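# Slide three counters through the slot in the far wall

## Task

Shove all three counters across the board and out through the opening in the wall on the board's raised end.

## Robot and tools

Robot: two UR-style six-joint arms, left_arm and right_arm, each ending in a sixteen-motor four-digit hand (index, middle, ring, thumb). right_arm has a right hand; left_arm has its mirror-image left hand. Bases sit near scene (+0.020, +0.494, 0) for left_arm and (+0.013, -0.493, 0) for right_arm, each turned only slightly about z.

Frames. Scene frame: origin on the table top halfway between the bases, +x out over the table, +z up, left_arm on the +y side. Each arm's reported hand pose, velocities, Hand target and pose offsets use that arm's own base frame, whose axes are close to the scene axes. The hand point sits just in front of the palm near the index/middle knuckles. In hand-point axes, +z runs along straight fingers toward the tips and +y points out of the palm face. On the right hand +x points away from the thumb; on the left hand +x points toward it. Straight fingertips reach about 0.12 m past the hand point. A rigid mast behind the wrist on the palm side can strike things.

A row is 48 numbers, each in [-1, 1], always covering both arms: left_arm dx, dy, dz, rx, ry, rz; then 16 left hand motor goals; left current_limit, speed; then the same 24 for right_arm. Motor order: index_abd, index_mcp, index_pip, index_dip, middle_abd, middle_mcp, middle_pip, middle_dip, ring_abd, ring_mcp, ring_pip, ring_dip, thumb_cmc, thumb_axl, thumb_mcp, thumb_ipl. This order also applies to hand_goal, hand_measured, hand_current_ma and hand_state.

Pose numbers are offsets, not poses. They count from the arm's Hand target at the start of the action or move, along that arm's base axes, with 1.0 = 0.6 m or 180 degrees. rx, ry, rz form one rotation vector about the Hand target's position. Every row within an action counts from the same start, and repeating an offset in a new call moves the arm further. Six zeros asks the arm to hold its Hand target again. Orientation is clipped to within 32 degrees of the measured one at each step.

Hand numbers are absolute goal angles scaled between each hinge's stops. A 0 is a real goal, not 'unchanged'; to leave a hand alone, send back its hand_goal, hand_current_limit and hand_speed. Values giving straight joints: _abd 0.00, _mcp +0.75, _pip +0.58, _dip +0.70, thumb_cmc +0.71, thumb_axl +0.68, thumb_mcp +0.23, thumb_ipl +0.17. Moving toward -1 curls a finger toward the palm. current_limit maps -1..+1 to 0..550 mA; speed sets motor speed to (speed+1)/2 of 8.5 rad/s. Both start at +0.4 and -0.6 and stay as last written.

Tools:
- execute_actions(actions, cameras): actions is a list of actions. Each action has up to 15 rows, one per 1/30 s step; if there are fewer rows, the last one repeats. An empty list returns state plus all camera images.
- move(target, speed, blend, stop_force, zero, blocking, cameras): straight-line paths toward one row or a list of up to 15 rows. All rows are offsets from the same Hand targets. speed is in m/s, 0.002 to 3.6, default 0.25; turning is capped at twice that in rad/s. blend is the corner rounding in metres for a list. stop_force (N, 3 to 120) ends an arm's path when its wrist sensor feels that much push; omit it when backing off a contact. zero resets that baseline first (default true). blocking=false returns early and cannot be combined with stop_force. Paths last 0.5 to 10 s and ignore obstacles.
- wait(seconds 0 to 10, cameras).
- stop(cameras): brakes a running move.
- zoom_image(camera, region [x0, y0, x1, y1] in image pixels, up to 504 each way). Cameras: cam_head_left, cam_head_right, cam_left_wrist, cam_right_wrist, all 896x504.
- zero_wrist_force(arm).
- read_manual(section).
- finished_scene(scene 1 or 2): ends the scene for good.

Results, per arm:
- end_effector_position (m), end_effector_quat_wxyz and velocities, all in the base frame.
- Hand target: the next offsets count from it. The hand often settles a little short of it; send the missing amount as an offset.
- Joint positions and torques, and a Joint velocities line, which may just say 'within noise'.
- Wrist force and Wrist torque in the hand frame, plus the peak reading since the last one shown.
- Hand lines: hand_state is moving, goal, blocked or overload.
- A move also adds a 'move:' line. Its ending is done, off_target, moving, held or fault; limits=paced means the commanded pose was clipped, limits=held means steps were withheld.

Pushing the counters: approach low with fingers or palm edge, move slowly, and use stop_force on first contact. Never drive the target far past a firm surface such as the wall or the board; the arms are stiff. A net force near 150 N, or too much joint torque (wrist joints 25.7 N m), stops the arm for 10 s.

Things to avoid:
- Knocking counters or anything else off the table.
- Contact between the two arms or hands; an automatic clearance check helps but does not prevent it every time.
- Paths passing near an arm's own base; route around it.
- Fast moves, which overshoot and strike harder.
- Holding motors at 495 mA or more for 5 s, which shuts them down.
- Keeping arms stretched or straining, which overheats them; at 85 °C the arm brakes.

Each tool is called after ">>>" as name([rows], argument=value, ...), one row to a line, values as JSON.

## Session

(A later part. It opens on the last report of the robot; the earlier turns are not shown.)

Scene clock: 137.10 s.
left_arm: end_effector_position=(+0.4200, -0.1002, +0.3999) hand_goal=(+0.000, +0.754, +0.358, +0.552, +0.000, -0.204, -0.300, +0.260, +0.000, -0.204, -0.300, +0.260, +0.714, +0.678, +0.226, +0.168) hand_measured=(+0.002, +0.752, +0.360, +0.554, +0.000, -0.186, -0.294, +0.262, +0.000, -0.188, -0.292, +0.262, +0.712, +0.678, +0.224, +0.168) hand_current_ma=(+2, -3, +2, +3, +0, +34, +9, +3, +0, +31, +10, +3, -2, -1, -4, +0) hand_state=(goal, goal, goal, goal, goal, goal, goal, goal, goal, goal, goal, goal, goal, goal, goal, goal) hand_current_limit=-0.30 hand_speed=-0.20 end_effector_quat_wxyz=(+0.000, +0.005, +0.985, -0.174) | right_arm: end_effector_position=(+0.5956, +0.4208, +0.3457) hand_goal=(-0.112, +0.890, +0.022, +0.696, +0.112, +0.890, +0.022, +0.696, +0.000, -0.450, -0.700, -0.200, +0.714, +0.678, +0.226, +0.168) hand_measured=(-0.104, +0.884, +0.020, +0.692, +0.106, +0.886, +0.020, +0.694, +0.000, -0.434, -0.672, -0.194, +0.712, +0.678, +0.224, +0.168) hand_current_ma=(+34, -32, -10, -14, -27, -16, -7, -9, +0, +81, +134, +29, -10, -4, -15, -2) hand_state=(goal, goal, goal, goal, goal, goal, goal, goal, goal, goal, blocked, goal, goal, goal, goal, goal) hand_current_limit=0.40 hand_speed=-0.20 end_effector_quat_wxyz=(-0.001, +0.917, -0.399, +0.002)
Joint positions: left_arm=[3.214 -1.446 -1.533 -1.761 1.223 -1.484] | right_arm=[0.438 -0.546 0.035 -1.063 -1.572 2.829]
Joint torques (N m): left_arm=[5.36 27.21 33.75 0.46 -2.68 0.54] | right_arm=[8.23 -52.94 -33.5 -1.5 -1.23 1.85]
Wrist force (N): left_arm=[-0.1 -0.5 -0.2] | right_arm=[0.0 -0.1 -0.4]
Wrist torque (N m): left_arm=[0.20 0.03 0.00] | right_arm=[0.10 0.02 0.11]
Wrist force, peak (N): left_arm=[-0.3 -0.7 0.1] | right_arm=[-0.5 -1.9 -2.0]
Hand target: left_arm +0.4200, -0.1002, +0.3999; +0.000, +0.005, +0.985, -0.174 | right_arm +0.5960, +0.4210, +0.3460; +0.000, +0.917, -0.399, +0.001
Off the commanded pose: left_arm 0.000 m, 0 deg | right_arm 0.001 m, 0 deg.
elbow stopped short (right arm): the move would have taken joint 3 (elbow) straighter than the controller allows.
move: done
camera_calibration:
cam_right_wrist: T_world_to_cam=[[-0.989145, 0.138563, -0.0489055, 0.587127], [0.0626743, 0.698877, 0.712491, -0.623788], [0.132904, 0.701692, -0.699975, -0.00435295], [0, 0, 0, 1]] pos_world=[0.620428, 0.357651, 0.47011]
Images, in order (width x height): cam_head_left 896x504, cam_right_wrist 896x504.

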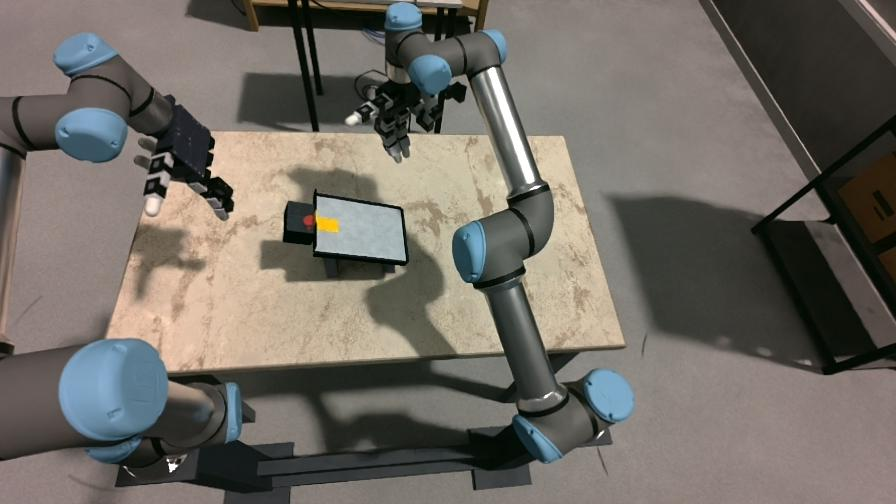

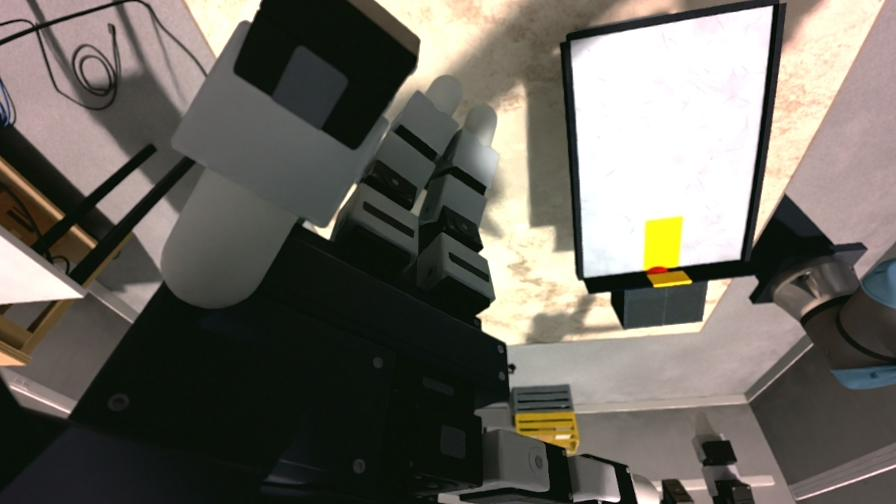

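>>> move([
  [0.148,-0.09,0.0,0,0,0.444, 0.0,0.754,0.358,0.551, 0.0,-0.205,-0.3,0.26, 0.0,-0.205,-0.3,0.26, 0.714,0.678,0.226,0.168, -0.3,-0.2, 0,0,0,0,0,0, -0.112,0.89,0.022,0.696, 0.112,0.89,0.022,0.696, 0.0,-0.45,-0.7,-0.2, 0.714,0.678,0.226,0.168, 0.4,-0.2],
], speed=0.25, cameras=["cam_left_wrist","cam_head_left"])

Scene clock: 143.93 s.
left_arm: end_effector_position=(+0.5088, -0.1542, +0.3999) hand_goal=(+0.000, +0.754, +0.358, +0.552, +0.000, -0.204, -0.300, +0.260, +0.000, -0.204, -0.300, +0.260, +0.714, +0.678, +0.226, +0.168) hand_measured=(+0.002, +0.752, +0.360, +0.554, +0.000, -0.186, -0.294, +0.262, +0.000, -0.188, -0.292, +0.262, +0.712, +0.678, +0.224, +0.168) hand_current_ma=(+2, -3, +2, +3, +0, +34, +9, +3, +0, +31, +10, +3, -2, -1, -4, +0) hand_state=(goal, goal, goal, goal, goal, goal, goal, goal, goal, goal, goal, goal, goal, goal, goal, goal) hand_current_limit=-0.30 hand_speed=-0.20 end_effector_quat_wxyz=(+0.112, -0.629, +0.758, -0.133) | right_arm: end_effector_position=(+0.5956, +0.4208, +0.3457) hand_goal=(-0.112, +0.890, +0.022, +0.696, +0.112, +0.890, +0.022, +0.696, +0.000, -0.450, -0.700, -0.200, +0.714, +0.678, +0.226, +0.168) hand_measured=(-0.104, +0.884, +0.020, +0.692, +0.106, +0.886, +0.020, +0.694, +0.000, -0.434, -0.672, -0.194, +0.712, +0.678, +0.224, +0.168) hand_current_ma=(+34, -32, -10, -14, -27, -16, -7, -9, +0, +81, +134, +29, -10, -4, -15, -2) hand_state=(goal, goal, goal, goal, goal, goal, goal, goal, goal, goal, blocked, goal, goal, goal, goal, goal) hand_current_limit=0.40 hand_speed=-0.20 end_effector_quat_wxyz=(-0.001, +0.917, -0.399, +0.002)
Joint positions: left_arm=[3.143 -1.639 -1.44 -1.29 1.509 -2.965] | right_arm=[0.438 -0.546 0.035 -1.063 -1.572 2.829]
Joint torques (N m): left_arm=[3.35 36.28 8.34 0.37 -0.97 -1.89] | right_arm=[-10.9 -44.17 -33.35 -1.32 -1.53 0.63]
Wrist force (N): left_arm=[0.1 -0.5 0.4] | right_arm=[0.0 0.0 -0.3]
Wrist torque (N m): left_arm=[0.14 0.02 -0.11] | right_arm=[0.10 0.02 0.10]
Wrist force, peak (N): left_arm=[-0.2 -0.9 0.3] | right_arm=[0.3 -0.3 -0.6]
Hand target: left_arm +0.5088, -0.1542, +0.3999; +0.112, -0.629, +0.758, -0.133 | right_arm +0.5960, +0.4210, +0.3460; +0.000, +0.917, -0.399, +0.001
Off the commanded pose: left_arm 0.000 m, 0 deg | right_arm 0.001 m, 0 deg.
elbow stopped short (right arm): the move would have taken joint 3 (elbow) straighter than the controller allows.
move: done
camera_calibration:
cam_left_wrist: T_world_to_cam=[[0.71917, 0.670758, 0.181325, -0.361615], [0.17662, -0.428861, 0.885936, -0.568131], [0.672012, -0.605113, -0.426893, -0.139005], [0, 0, 0, 1]] pos_world=[0.453819, -0.0852068, 0.509558]
Images, in order (width x height): cam_head_left 896x504, cam_left_wrist 896x504.

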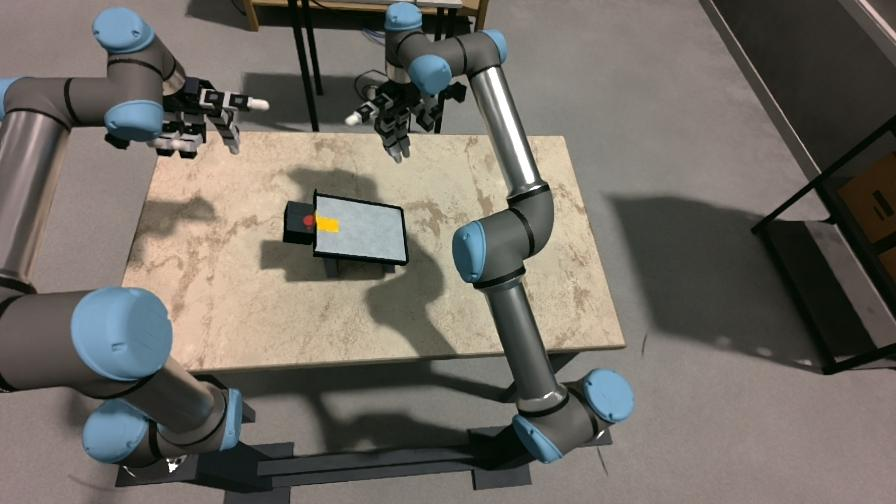

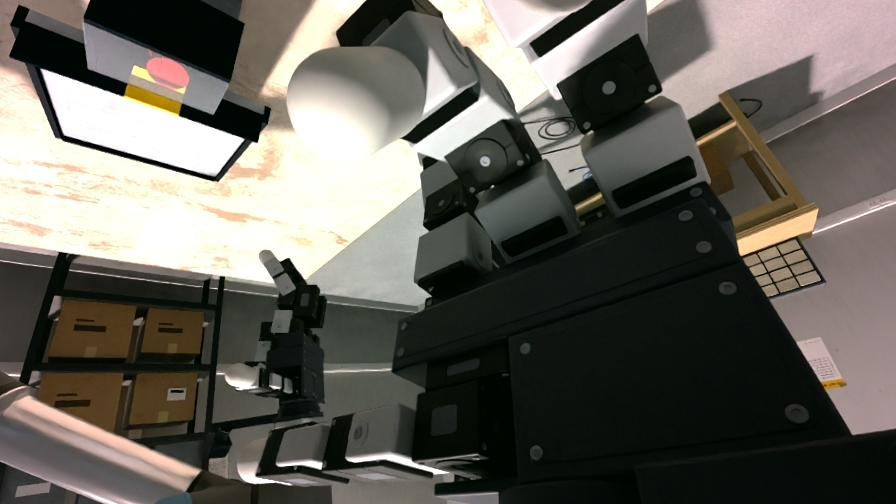

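>>> zoom_image(camera="cam_left_wrist", region=[110, 30, 220, 130])

Scaled by 4.582 from the camera's 896x504 image, which has a finer 1280x720 frame.

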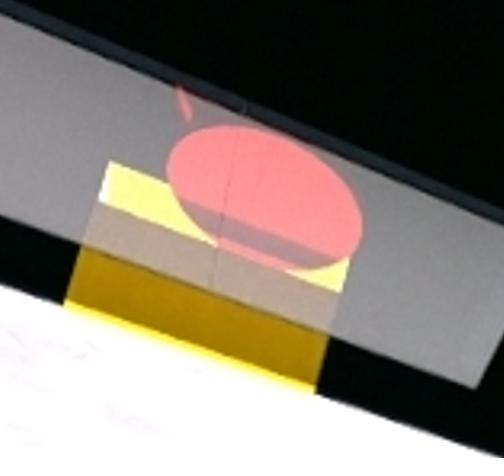

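>>> move([
  [0,0,0,0,0,0, 0.0,0.754,0.358,0.551, 0.0,-0.205,-0.3,0.26, 0.0,-0.205,-0.3,0.26, 0.714,0.678,0.226,0.168, -0.3,-0.2, -0.1933,0.0317,-0.0767,0.268,-0.103,0.269, -0.112,0.89,0.022,0.696, 0.0,-0.19,-0.29,0.26, 0.0,-0.19,-0.29,0.26, 0.714,0.678,0.226,0.168, 0.4,-0.2],
  [0,0,0,0,0,0, 0.0,0.754,0.358,0.551, 0.0,-0.205,-0.3,0.26, 0.0,-0.205,-0.3,0.26, 0.714,0.678,0.226,0.168, -0.3,-0.2, -0.21,0.1597,-0.193,0.268,-0.103,0.269, -0.112,0.89,0.022,0.696, 0.0,-0.19,-0.29,0.26, 0.0,-0.19,-0.29,0.26, 0.714,0.678,0.226,0.168, 0.4,-0.2],
], speed=[0.25,0.12], blend=0.02, cameras=["cam_left_wrist","cam_head_left","cam_right_wrist"])

>>> zoom_image(camera="cam_head_left", region=[280, 190, 360, 250])

>>> zoom_image(camera="cam_left_wrist", region=[110, 30, 220, 130])

Scene clock: 150.30 s.
left_arm: end_effector_position=(+0.5088, -0.1541, +0.3999) hand_goal=(+0.000, +0.754, +0.358, +0.552, +0.000, -0.204, -0.300, +0.260, +0.000, -0.204, -0.300, +0.260, +0.714, +0.678, +0.226, +0.168) hand_measured=(+0.002, +0.752, +0.360, +0.554, +0.000, -0.186, -0.294, +0.262, +0.000, -0.188, -0.292, +0.262, +0.712, +0.678, +0.224, +0.168) hand_current_ma=(+2, -3, +2, +3, +0, +34, +9, +3, +0, +31, +10, +3, -2, -1, -4, +0) hand_state=(goal, goal, goal, goal, goal, goal, goal, goal, goal, goal, goal, goal, goal, goal, goal, goal) hand_current_limit=-0.30 hand_speed=-0.20 end_effector_quat_wxyz=(+0.112, -0.629, +0.758, -0.133) | right_arm: end_effector_position=(+0.4700, +0.5169, +0.2303) hand_goal=(-0.112, +0.890, +0.022, +0.696, +0.000, -0.190, -0.290, +0.260, +0.000, -0.190, -0.290, +0.260, +0.714, +0.678, +0.226, +0.168) hand_measured=(-0.108, +0.884, +0.020, +0.694, +0.002, -0.182, -0.284, +0.262, +0.000, -0.184, -0.290, +0.258, +0.710, +0.678, +0.224, +0.168) hand_current_ma=(+12, -27, -7, -13, +10, +43, +28, +12, +0, +34, -1, -9, -21, -4, -16, -2) hand_state=(goal, goal, goal, goal, goal, goal, goal, goal, goal, goal, goal, goal, goal, goal, goal, goal) hand_current_limit=0.40 hand_speed=-0.20 end_effector_quat_wxyz=(-0.422, +0.905, +0.038, -0.017)
Joint positions: left_arm=[3.143 -1.638 -1.44 -1.29 1.509 -2.965] | right_arm=[0.46 -1.153 1.54 -2.371 -0.778 2.122]
Joint torques (N m): left_arm=[5.85 37.7 9.03 1 0.44 -1.12] | right_arm=[-6.51 -33.78 -12.83 -4.34 3.18 0.64]
Wrist force (N): left_arm=[0.2 -0.5 0.3] | right_arm=[0.0 -1.2 -0.9]
Wrist torque (N m): left_arm=[0.14 0.00 -0.06] | right_arm=[0.12 0.12 0.20]
Wrist force, peak (N): left_arm=[0.2 -0.8 0.4] | right_arm=[-1.1 -1.7 -1.2]
Hand target: left_arm +0.5088, -0.1542, +0.3999; +0.112, -0.629, +0.758, -0.133 | right_arm +0.4700, +0.5168, +0.2302; -0.422, +0.905, +0.038, -0.018
Off the commanded pose: left_arm 0.000 m, 0 deg | right_arm 0.000 m, 0 deg.
move: done
camera_calibration:
cam_left_wrist: T_world_to_cam=[[0.718957, 0.670988, 0.181314, -0.361404], [0.17676, -0.428795, 0.885941, -0.568085], [0.672202, -0.604905, -0.426889, -0.139052], [0, 0, 0, 1]] pos_world=[0.45372, -0.0852071, 0.509458]
cam_right_wrist: T_world_to_cam=[[-0.742085, -0.433073, -0.511622, 0.729868], [-0.448306, -0.246779, 0.85914, 0.0942758], [-0.498328, 0.866918, -0.0110183, -0.0832265], [0, 0, 0, 1]] pos_world=[0.542415, 0.411502, 0.291504]
Images, in order (width x height): cam_head_left 896x504, cam_left_wrist 896x504, cam_right_wrist 896x504.

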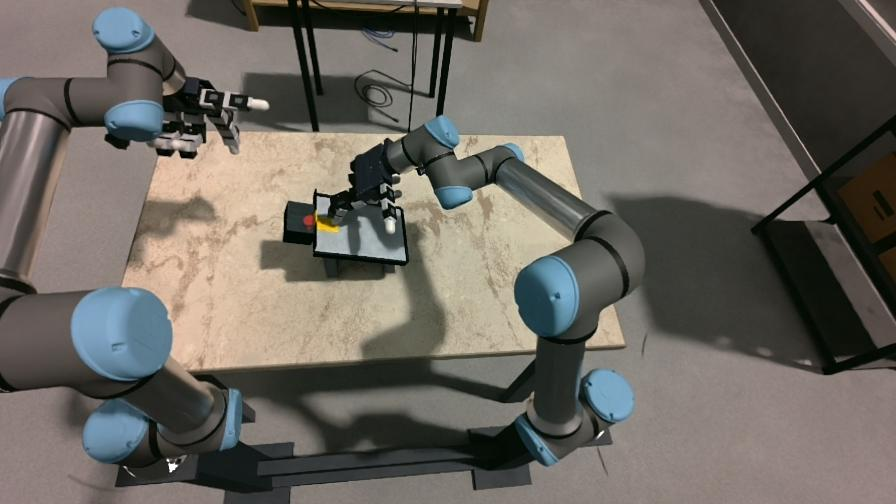

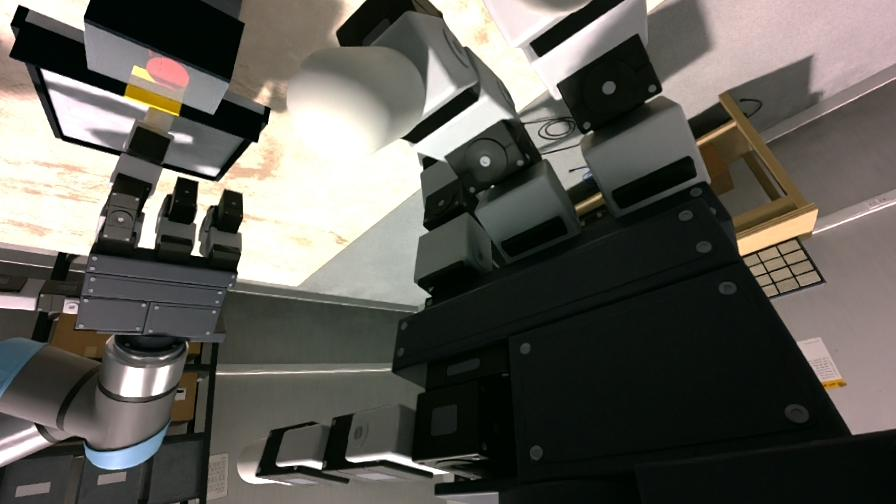

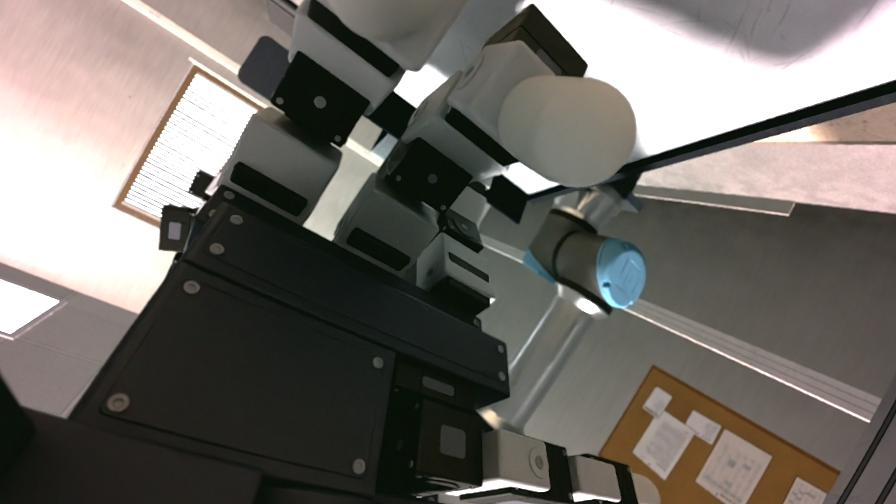

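Scaled by 6.300 from the camera's 896x504 image, which has a finer 1280x720 frame.

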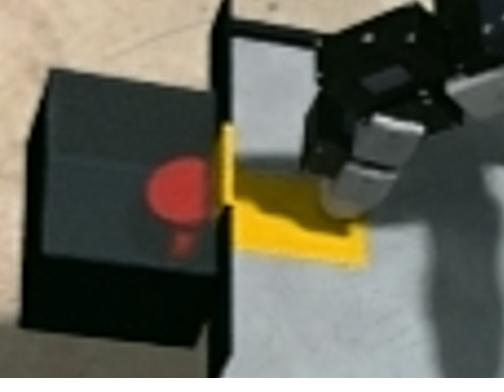

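Scaled by 4.582 from the camera's 896x504 image, which has a finer 1280x720 frame.

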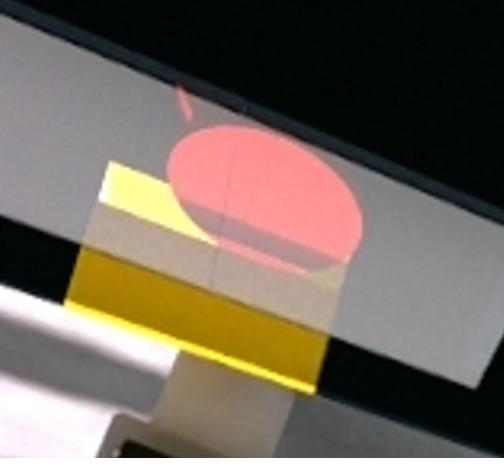

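>>> move([
  [0,0,0,0,0,0, 0.0,0.754,0.358,0.551, 0.0,-0.205,-0.3,0.26, 0.0,-0.205,-0.3,0.26, 0.714,0.678,0.226,0.168, -0.3,-0.2, -0.0065,0.0728,0.0256,0,0,0, -0.112,0.89,0.022,0.696, 0.0,-0.19,-0.29,0.26, 0.0,-0.19,-0.29,0.26, 0.714,0.678,0.226,0.168, 0.4,-0.2],
], speed=0.02, stop_force=3, cameras=["cam_left_wrist","cam_head_left"])

>>> zoom_image(camera="cam_head_left", region=[280, 190, 360, 250])

>>> zoom_image(camera="cam_left_wrist", region=[110, 30, 220, 130])

Scene clock: 153.53 s.
left_arm: end_effector_position=(+0.5088, -0.1541, +0.3999) hand_goal=(+0.000, +0.754, +0.358, +0.552, +0.000, -0.204, -0.300, +0.260, +0.000, -0.204, -0.300, +0.260, +0.714, +0.678, +0.226, +0.168) hand_measured=(+0.002, +0.752, +0.360, +0.554, +0.000, -0.186, -0.294, +0.262, +0.000, -0.188, -0.292, +0.262, +0.712, +0.678, +0.224, +0.168) hand_current_ma=(+2, -3, +2, +3, +0, +34, +9, +3, +0, +31, +10, +3, -2, -1, -4, +0) hand_state=(goal, goal, goal, goal, goal, goal, goal, goal, goal, goal, goal, goal, goal, goal, goal, goal) hand_current_limit=-0.30 hand_speed=-0.20 end_effector_quat_wxyz=(+0.112, -0.629, +0.758, -0.133) | right_arm: end_effector_position=(+0.4666, +0.5543, +0.2434) hand_goal=(-0.112, +0.890, +0.022, +0.696, +0.000, -0.190, -0.290, +0.260, +0.000, -0.190, -0.290, +0.260, +0.714, +0.678, +0.226, +0.168) hand_measured=(-0.110, +0.882, +0.002, +0.694, +0.002, -0.182, -0.284, +0.262, +0.000, -0.184, -0.290, +0.258, +0.710, +0.678, +0.224, +0.168) hand_current_ma=(+9, -43, -91, -9, +10, +43, +28, +12, +0, +34, -1, -9, -21, -4, -16, -2) hand_state=(goal, goal, goal, goal, goal, goal, goal, goal, goal, goal, goal, goal, goal, goal, goal, goal) hand_current_limit=0.40 hand_speed=-0.20 end_effector_quat_wxyz=(-0.422, +0.905, +0.038, -0.018)
Joint positions: left_arm=[3.143 -1.638 -1.44 -1.29 1.509 -2.965] | right_arm=[0.514 -1.107 1.448 -2.374 -0.801 2.191]
Joint torques (N m): left_arm=[5.7 35.95 9.3 1.24 -0.18 -0.41] | right_arm=[-10.22 -46.73 -16.02 -3.74 3.08 1.67]
Wrist force (N): left_arm=[0.0 -0.7 0.3] | right_arm=[-0.2 -1.9 -5.0]
Wrist torque (N m): left_arm=[0.12 0.02 -0.07] | right_arm=[0.42 0.06 0.19]
Wrist force, peak (N): left_arm=[0.0 -0.8 0.5] | right_arm=[0.1 -2.7 -9.2]
Hand target: left_arm +0.5088, -0.1542, +0.3999; +0.112, -0.629, +0.758, -0.133 | right_arm +0.4666, +0.5543, +0.2434; -0.422, +0.905, +0.038, -0.017 (not the last commanded pose)
Off the commanded pose: left_arm 0.000 m, 0 deg | right_arm 0.007 m, 0 deg.
move: contact (right_arm)
camera_calibration:
cam_left_wrist: T_world_to_cam=[[0.718957, 0.670988, 0.181314, -0.361404], [0.17676, -0.428795, 0.885941, -0.568085], [0.672202, -0.604905, -0.426889, -0.139052], [0, 0, 0, 1]] pos_world=[0.45372, -0.0852071, 0.509458]
Images, in order (width x height): cam_head_left 896x504, cam_left_wrist 896x504.

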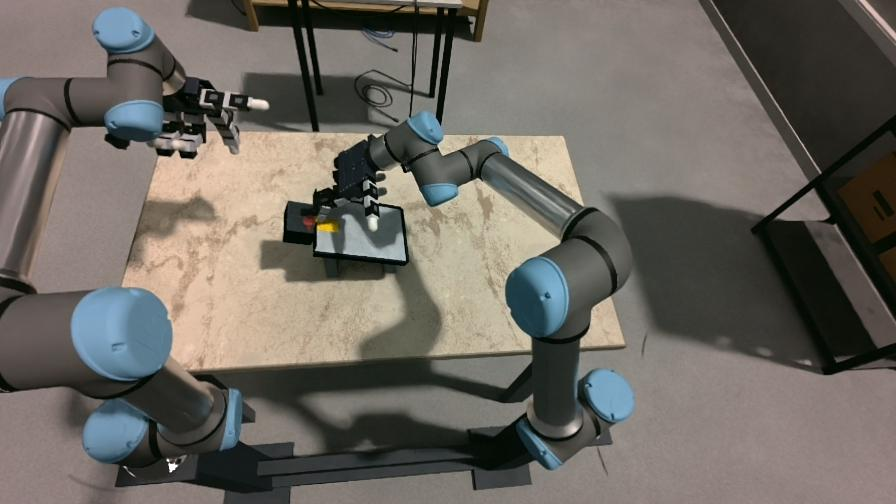

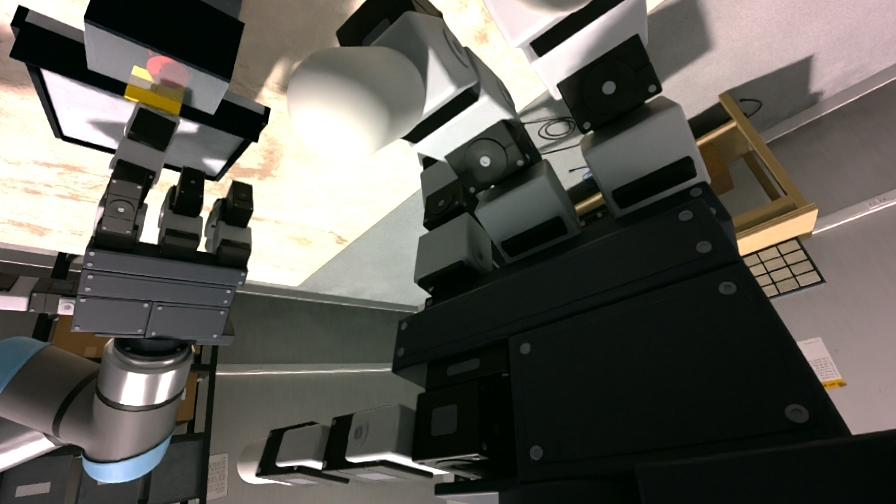

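Scaled by 6.300 from the camera's 896x504 image, which has a finer 1280x720 frame.

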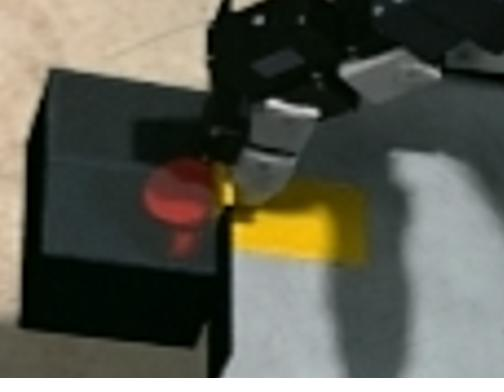

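Scaled by 4.582 from the camera's 896x504 image, which has a finer 1280x720 frame.

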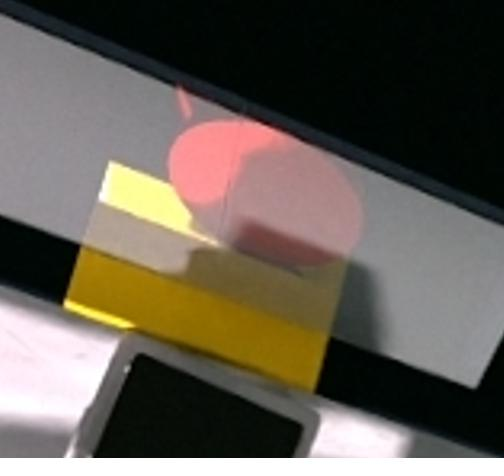

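>>> move([
  [0,0,0,0,0,0, 0.0,0.754,0.358,0.551, 0.0,-0.205,-0.3,0.26, 0.0,-0.205,-0.3,0.26, 0.714,0.678,0.226,0.168, -0.3,-0.2, 0.0002,-0.0024,-0.0008,0,0,0, -0.112,0.89,-0.226,0.696, 0.0,-0.19,-0.29,0.26, 0.0,-0.19,-0.29,0.26, 0.714,0.678,0.226,0.168, 0.4,-0.4],
], speed=0.05, cameras=["cam_left_wrist","cam_head_left"])

>>> zoom_image(camera="cam_left_wrist", region=[110, 30, 220, 130])

>>> zoom_image(camera="cam_head_left", region=[280, 190, 360, 250])

Scene clock: 155.50 s.
left_arm: end_effector_position=(+0.5088, -0.1541, +0.3999) hand_goal=(+0.000, +0.754, +0.358, +0.552, +0.000, -0.204, -0.300, +0.260, +0.000, -0.204, -0.300, +0.260, +0.714, +0.678, +0.226, +0.168) hand_measured=(+0.002, +0.752, +0.360, +0.554, +0.000, -0.186, -0.294, +0.262, +0.000, -0.188, -0.292, +0.262, +0.712, +0.678, +0.224, +0.168) hand_current_ma=(+2, -3, +2, +3, +0, +34, +9, +3, +0, +31, +10, +3, -2, -1, -4, +0) hand_state=(goal, goal, goal, goal, goal, goal, goal, goal, goal, goal, goal, goal, goal, goal, goal, goal) hand_current_limit=-0.30 hand_speed=-0.20 end_effector_quat_wxyz=(+0.112, -0.629, +0.758, -0.133) | right_arm: end_effector_position=(+0.4668, +0.5528, +0.2429) hand_goal=(-0.112, +0.890, -0.226, +0.696, +0.000, -0.190, -0.290, +0.260, +0.000, -0.190, -0.290, +0.260, +0.714, +0.678, +0.226, +0.168) hand_measured=(-0.110, +0.886, -0.224, +0.696, +0.002, -0.182, -0.284, +0.262, +0.000, -0.184, -0.290, +0.258, +0.710, +0.678, +0.224, +0.168) hand_current_ma=(+8, -24, +9, +0, +10, +43, +28, +12, +0, +34, -1, -9, -21, -4, -16, -2) hand_state=(goal, goal, goal, goal, goal, goal, goal, goal, goal, goal, goal, goal, goal, goal, goal, goal) hand_current_limit=0.40 hand_speed=-0.40 end_effector_quat_wxyz=(-0.422, +0.905, +0.038, -0.018)
Joint positions: left_arm=[3.143 -1.638 -1.44 -1.29 1.509 -2.965] | right_arm=[0.512 -1.109 1.452 -2.374 -0.8 2.189]
Joint torques (N m): left_arm=[5.29 36.66 9.17 1.32 -0.22 -0.27] | right_arm=[-9.13 -46.53 -16.94 -4.33 2.98 -0.59]
Wrist force (N): left_arm=[0.1 -0.4 0.4] | right_arm=[-0.6 -1.3 -0.8]
Wrist torque (N m): left_arm=[0.14 0.03 -0.08] | right_arm=[0.10 0.18 0.13]
Wrist force, peak (N): left_arm=[0.1 -0.7 0.5] | right_arm=[0.0 -2.1 -5.4]
Hand target: left_arm +0.5088, -0.1542, +0.3999; +0.112, -0.629, +0.758, -0.133 | right_arm +0.4668, +0.5528, +0.2429; -0.422, +0.905, +0.038, -0.017
Off the commanded pose: left_arm 0.000 m, 0 deg | right_arm 0.000 m, 0 deg.
move: done
camera_calibration:
cam_left_wrist: T_world_to_cam=[[0.718957, 0.670988, 0.181314, -0.361404], [0.17676, -0.428795, 0.885941, -0.568085], [0.672202, -0.604905, -0.426889, -0.139052], [0, 0, 0, 1]] pos_world=[0.45372, -0.0852071, 0.509458]
Images, in order (width x height): cam_head_left 896x504, cam_left_wrist 896x504.

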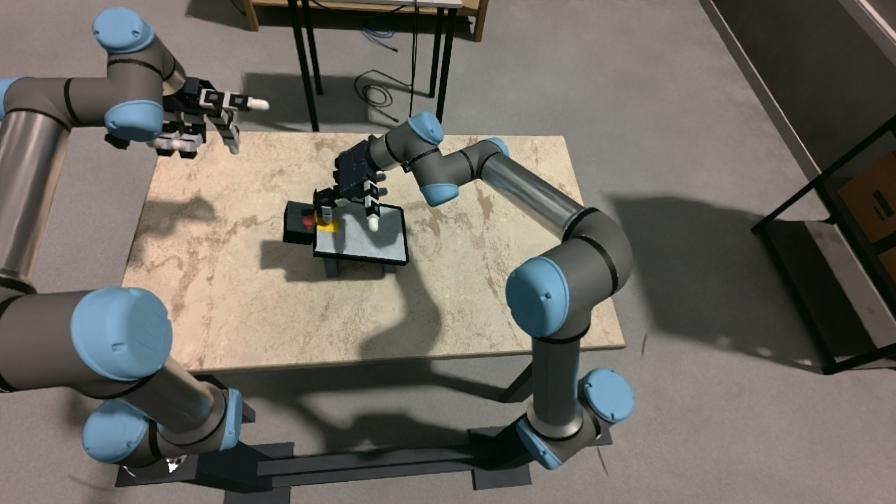

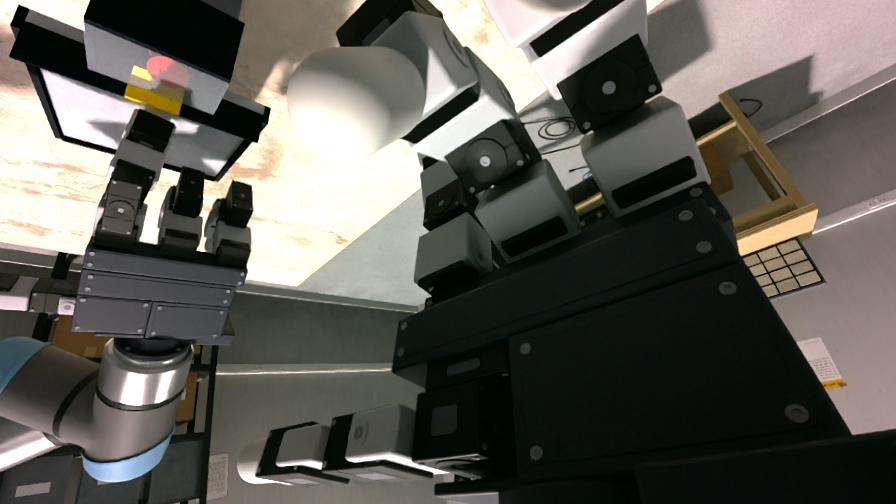

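Scaled by 4.582 from the camera's 896x504 image, which has a finer 1280x720 frame.

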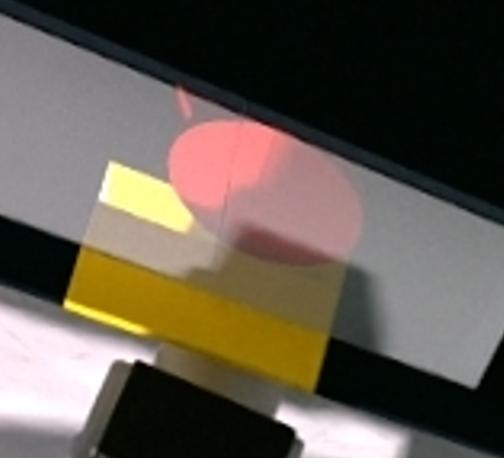

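Scaled by 6.300 from the camera's 896x504 image, which has a finer 1280x720 frame.

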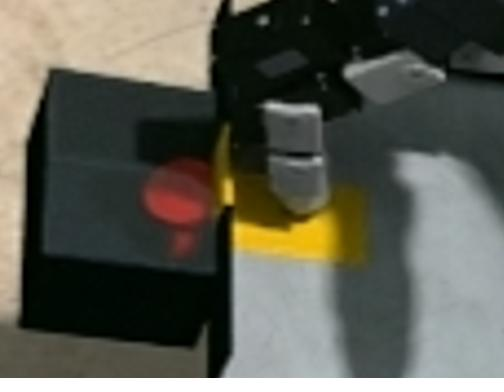

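>>> execute_actions([
  [[0,0,0,0,0,0, 0.0,0.754,0.358,0.551, 0.0,-0.205,-0.3,0.26, 0.0,-0.205,-0.3,0.26, 0.714,0.678,0.226,0.168, -0.3,-0.2, 0,0,0,0,0,0, -0.112,0.89,0.06,0.696, 0.0,-0.19,-0.29,0.26, 0.0,-0.19,-0.29,0.26, 0.714,0.678,0.226,0.168, 1.0,0.2]],
], cameras=["cam_left_wrist","cam_head_left"])

>>> zoom_image(camera="cam_left_wrist", region=[110, 30, 220, 130])

>>> zoom_image(camera="cam_head_left", region=[280, 190, 360, 250])

Scene clock: 156.57 s.
left_arm: end_effector_position=(+0.5088, -0.1541, +0.3999) hand_goal=(+0.000, +0.754, +0.358, +0.552, +0.000, -0.204, -0.300, +0.260, +0.000, -0.204, -0.300, +0.260, +0.714, +0.678, +0.226, +0.168) hand_measured=(+0.002, +0.752, +0.360, +0.554, +0.000, -0.186, -0.294, +0.262, +0.000, -0.188, -0.292, +0.262, +0.712, +0.678, +0.224, +0.168) hand_current_ma=(+2, -3, +2, +3, +0, +34, +9, +3, +0, +31, +10, +3, -2, -1, -4, +0) hand_state=(goal, goal, goal, goal, goal, goal, goal, goal, goal, goal, goal, goal, goal, goal, goal, goal) hand_current_limit=-0.30 hand_speed=-0.20 end_effector_quat_wxyz=(+0.112, -0.629, +0.758, -0.133) | right_arm: end_effector_position=(+0.4668, +0.5528, +0.2429) hand_goal=(-0.112, +0.890, +0.060, +0.696, +0.000, -0.190, -0.290, +0.260, +0.000, -0.190, -0.290, +0.260, +0.714, +0.678, +0.226, +0.168) hand_measured=(-0.110, +0.878, +0.030, +0.692, +0.002, -0.182, -0.284, +0.262, +0.000, -0.184, -0.290, +0.258, +0.710, +0.678, +0.224, +0.168) hand_current_ma=(+11, -60, -140, -16, +10, +43, +28, +12, +0, +34, -1, -9, -21, -4, -16, -2) hand_state=(goal, goal, blocked, goal, goal, goal, goal, goal, goal, goal, goal, goal, goal, goal, goal, goal) hand_current_limit=1.00 hand_speed=0.20 end_effector_quat_wxyz=(-0.422, +0.905, +0.038, -0.018)
Joint positions: left_arm=[3.143 -1.638 -1.44 -1.29 1.509 -2.965] | right_arm=[0.512 -1.109 1.452 -2.374 -0.8 2.189]
Joint torques (N m): left_arm=[5.56 36.71 9.27 1.56 -0.67 0.06] | right_arm=[1.33 -37.76 -34.15 -4.33 1.63 1.69]
Wrist force (N): left_arm=[0.3 -0.5 0.2] | right_arm=[-0.7 -1.5 -4.4]
Wrist torque (N m): left_arm=[0.17 -0.01 -0.05] | right_arm=[0.36 0.02 0.16]
Wrist force, peak (N): left_arm=[0.1 -0.8 0.4] | right_arm=[-0.9 -1.9 -4.7]
Hand target: left_arm +0.5088, -0.1542, +0.3999; +0.112, -0.629, +0.758, -0.133 | right_arm +0.4668, +0.5528, +0.2429; -0.422, +0.905, +0.038, -0.017
Off the commanded pose: left_arm 0.000 m, 0 deg | right_arm 0.000 m, 0 deg.
Step readings (end_effector_position of left_arm | right_arm):
0: (+0.5088, -0.1541, +0.3999) | (+0.4668, +0.5528, +0.2429)
1: (+0.5088, -0.1541, +0.3999) | (+0.4668, +0.5528, +0.2429)
2: (+0.5088, -0.1541, +0.3999) | (+0.4668, +0.5528, +0.2429)
4: (+0.5088, -0.1541, +0.3999) | (+0.4668, +0.5528, +0.2429)
8: (+0.5088, -0.1541, +0.3999) | (+0.4668, +0.5528, +0.2429)
15: (+0.5088, -0.1541, +0.3999) | (+0.4668, +0.5528, +0.2429)
camera_calibration:
cam_left_wrist: T_world_to_cam=[[0.718957, 0.670988, 0.181314, -0.361404], [0.17676, -0.428795, 0.885941, -0.568085], [0.672202, -0.604905, -0.426889, -0.139052], [0, 0, 0, 1]] pos_world=[0.45372, -0.0852071, 0.509458]
Images, in order (width x height): cam_head_left 896x504, cam_left_wrist 896x504.

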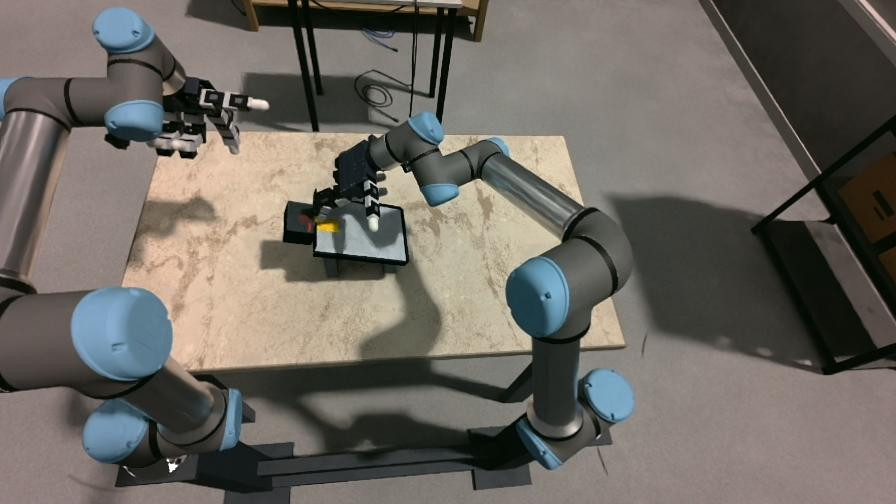

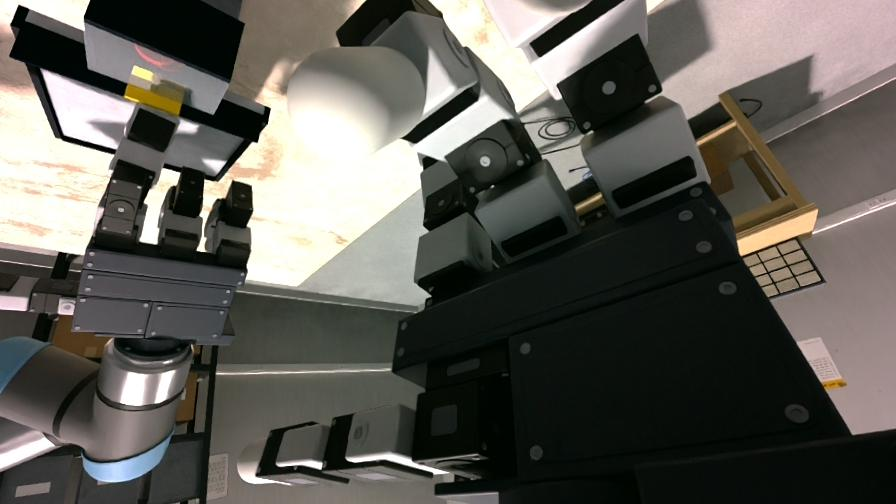

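Scaled by 4.582 from the camera's 896x504 image, which has a finer 1280x720 frame.

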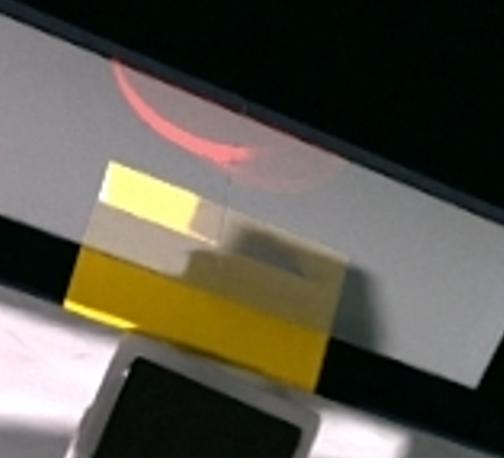

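Scaled by 6.300 from the camera's 896x504 image, which has a finer 1280x720 frame.

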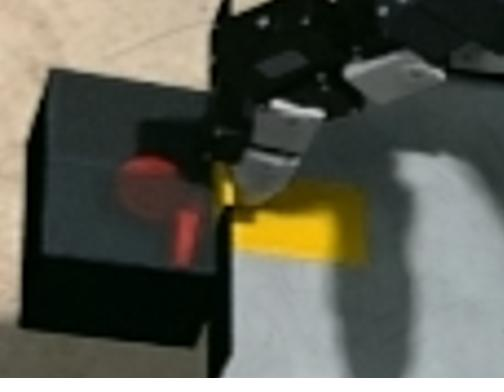

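>>> move([
  [0,0,0,0,0,0, 0.0,0.754,0.358,0.551, 0.0,-0.205,-0.3,0.26, 0.0,-0.205,-0.3,0.26, 0.714,0.678,0.226,0.168, -0.3,-0.2, 0.008,-0.08,0.02,0,0,0, -0.112,0.89,0.0,0.696, 0.0,-0.19,-0.29,0.26, 0.0,-0.19,-0.29,0.26, 0.714,0.678,0.226,0.168, 0.4,-0.4],
  [0,0,0,0,0,0, 0.0,0.754,0.358,0.551, 0.0,-0.205,-0.3,0.26, 0.0,-0.205,-0.3,0.26, 0.714,0.678,0.226,0.168, -0.3,-0.2, 0.09,-0.5,0.06,0,0,0, -0.112,0.89,0.0,0.696, 0.0,-0.19,-0.29,0.26, 0.0,-0.19,-0.29,0.26, 0.714,0.678,0.226,0.168, 0.4,-0.4],
], speed=0.25, blend=0.03, cameras=["cam_left_wrist","cam_head_left"])

>>> zoom_image(camera="cam_left_wrist", region=[110, 30, 220, 130])

>>> zoom_image(camera="cam_head_left", region=[280, 190, 420, 270])

Scene clock: 158.53 s.
left_arm: end_effector_position=(+0.5088, -0.1541, +0.3999) hand_goal=(+0.000, +0.754, +0.358, +0.552, +0.000, -0.204, -0.300, +0.260, +0.000, -0.204, -0.300, +0.260, +0.714, +0.678, +0.226, +0.168) hand_measured=(+0.002, +0.752, +0.360, +0.554, +0.000, -0.186, -0.294, +0.262, +0.000, -0.188, -0.292, +0.262, +0.712, +0.678, +0.224, +0.168) hand_current_ma=(+2, -3, +2, +3, +0, +34, +9, +3, +0, +31, +10, +3, -2, -1, -4, +0) hand_state=(goal, goal, goal, goal, goal, goal, goal, goal, goal, goal, goal, goal, goal, goal, goal, goal) hand_current_limit=-0.30 hand_speed=-0.20 end_effector_quat_wxyz=(+0.112, -0.629, +0.758, -0.133) | right_arm: end_effector_position=(+0.5208, +0.2529, +0.2790) hand_goal=(-0.112, +0.890, +0.000, +0.696, +0.000, -0.190, -0.290, +0.260, +0.000, -0.190, -0.290, +0.260, +0.714, +0.678, +0.226, +0.168) hand_measured=(-0.110, +0.882, +0.000, +0.694, +0.002, -0.184, -0.284, +0.262, +0.000, -0.184, -0.290, +0.258, +0.708, +0.678, +0.224, +0.168) hand_current_ma=(+11, -34, +3, -11, +10, +33, +28, +12, +0, +32, +0, -9, -24, -4, -16, -2) hand_state=(goal, goal, goal, goal, goal, goal, goal, goal, goal, goal, goal, goal, goal, goal, goal, goal) hand_current_limit=0.40 hand_speed=-0.40 end_effector_quat_wxyz=(-0.422, +0.905, +0.038, -0.017) end_effector_velocity=(+0.000, -0.001, +0.000) end_effector_angular_velocity=(+0.001, +0.001, +0.001)
Joint positions: left_arm=[3.143 -1.638 -1.44 -1.29 1.509 -2.965] | right_arm=[0.001 -1.404 1.61 -1.679 -0.702 1.442]
Joint velocities: left_arm=[within noise] | right_arm=[-0.002 0 0 0.005 0.001 -0.004]
Joint torques (N m): left_arm=[5.23 36.08 8.75 1.75 -0.8 0.44] | right_arm=[-9.99 -22.91 -12.79 -0.98 3.42 -1.11]
Wrist force (N): left_arm=[0.3 -0.6 0.3] | right_arm=[-0.2 -1.7 -1.0]
Wrist torque (N m): left_arm=[0.13 -0.01 -0.05] | right_arm=[0.00 0.08 0.00]
Wrist force, peak (N): left_arm=[0.2 -0.6 0.5] | right_arm=[-1.0 -1.8 -4.5]
Hand target: left_arm +0.5088, -0.1542, +0.3999; +0.112, -0.629, +0.758, -0.133 | right_arm +0.5208, +0.2528, +0.2789; -0.422, +0.905, +0.038, -0.017
Off the commanded pose: left_arm 0.000 m, 0 deg | right_arm 0.000 m, 0 deg.
move: done; blend cut to 0.0249 m at target 1
camera_calibration:
cam_left_wrist: T_world_to_cam=[[0.718957, 0.670988, 0.181314, -0.361404], [0.17676, -0.428795, 0.885941, -0.568085], [0.672202, -0.604905, -0.426889, -0.139052], [0, 0, 0, 1]] pos_world=[0.45372, -0.0852071, 0.509458]
Images, in order (width x height): cam_head_left 896x504, cam_left_wrist 896x504.

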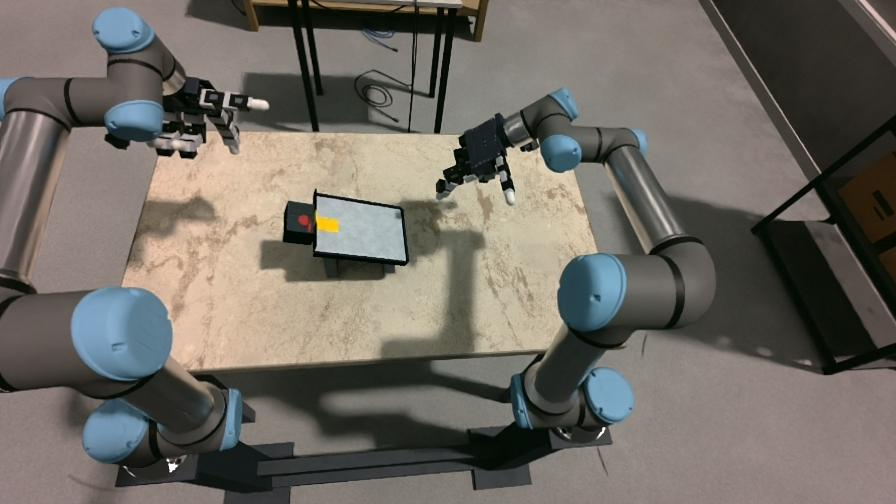

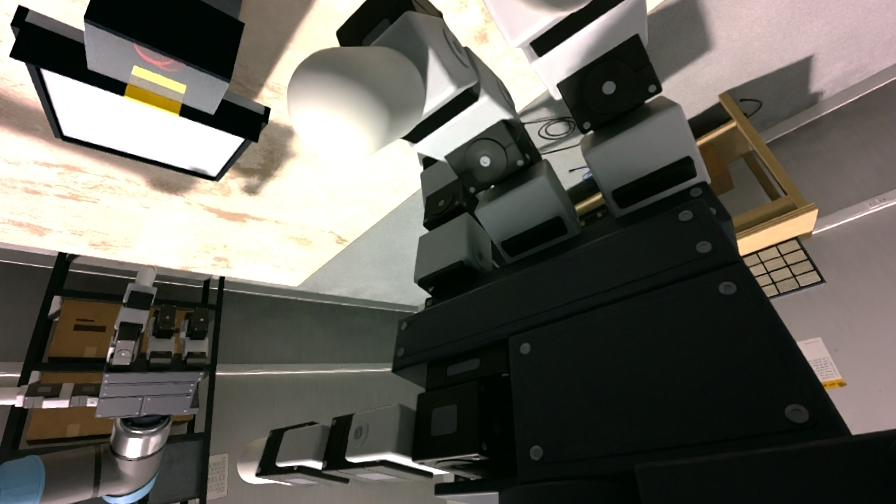

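Scaled by 4.582 from the camera's 896x504 image, which has a finer 1280x720 frame.

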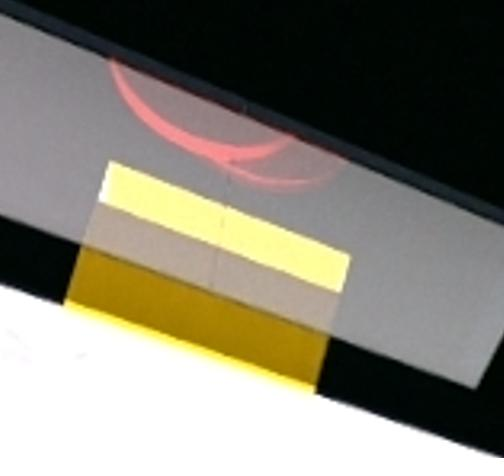

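Scaled by 3.600 from the camera's 896x504 image, which has a finer 1280x720 frame.

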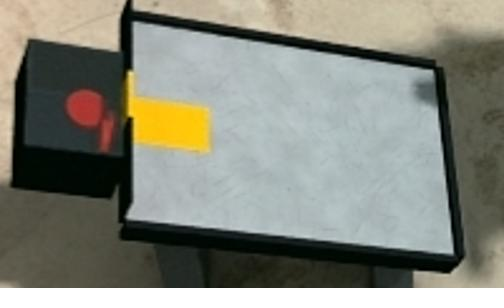

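>>> finished_scene(scene=1)

The scene is finished: the task was done.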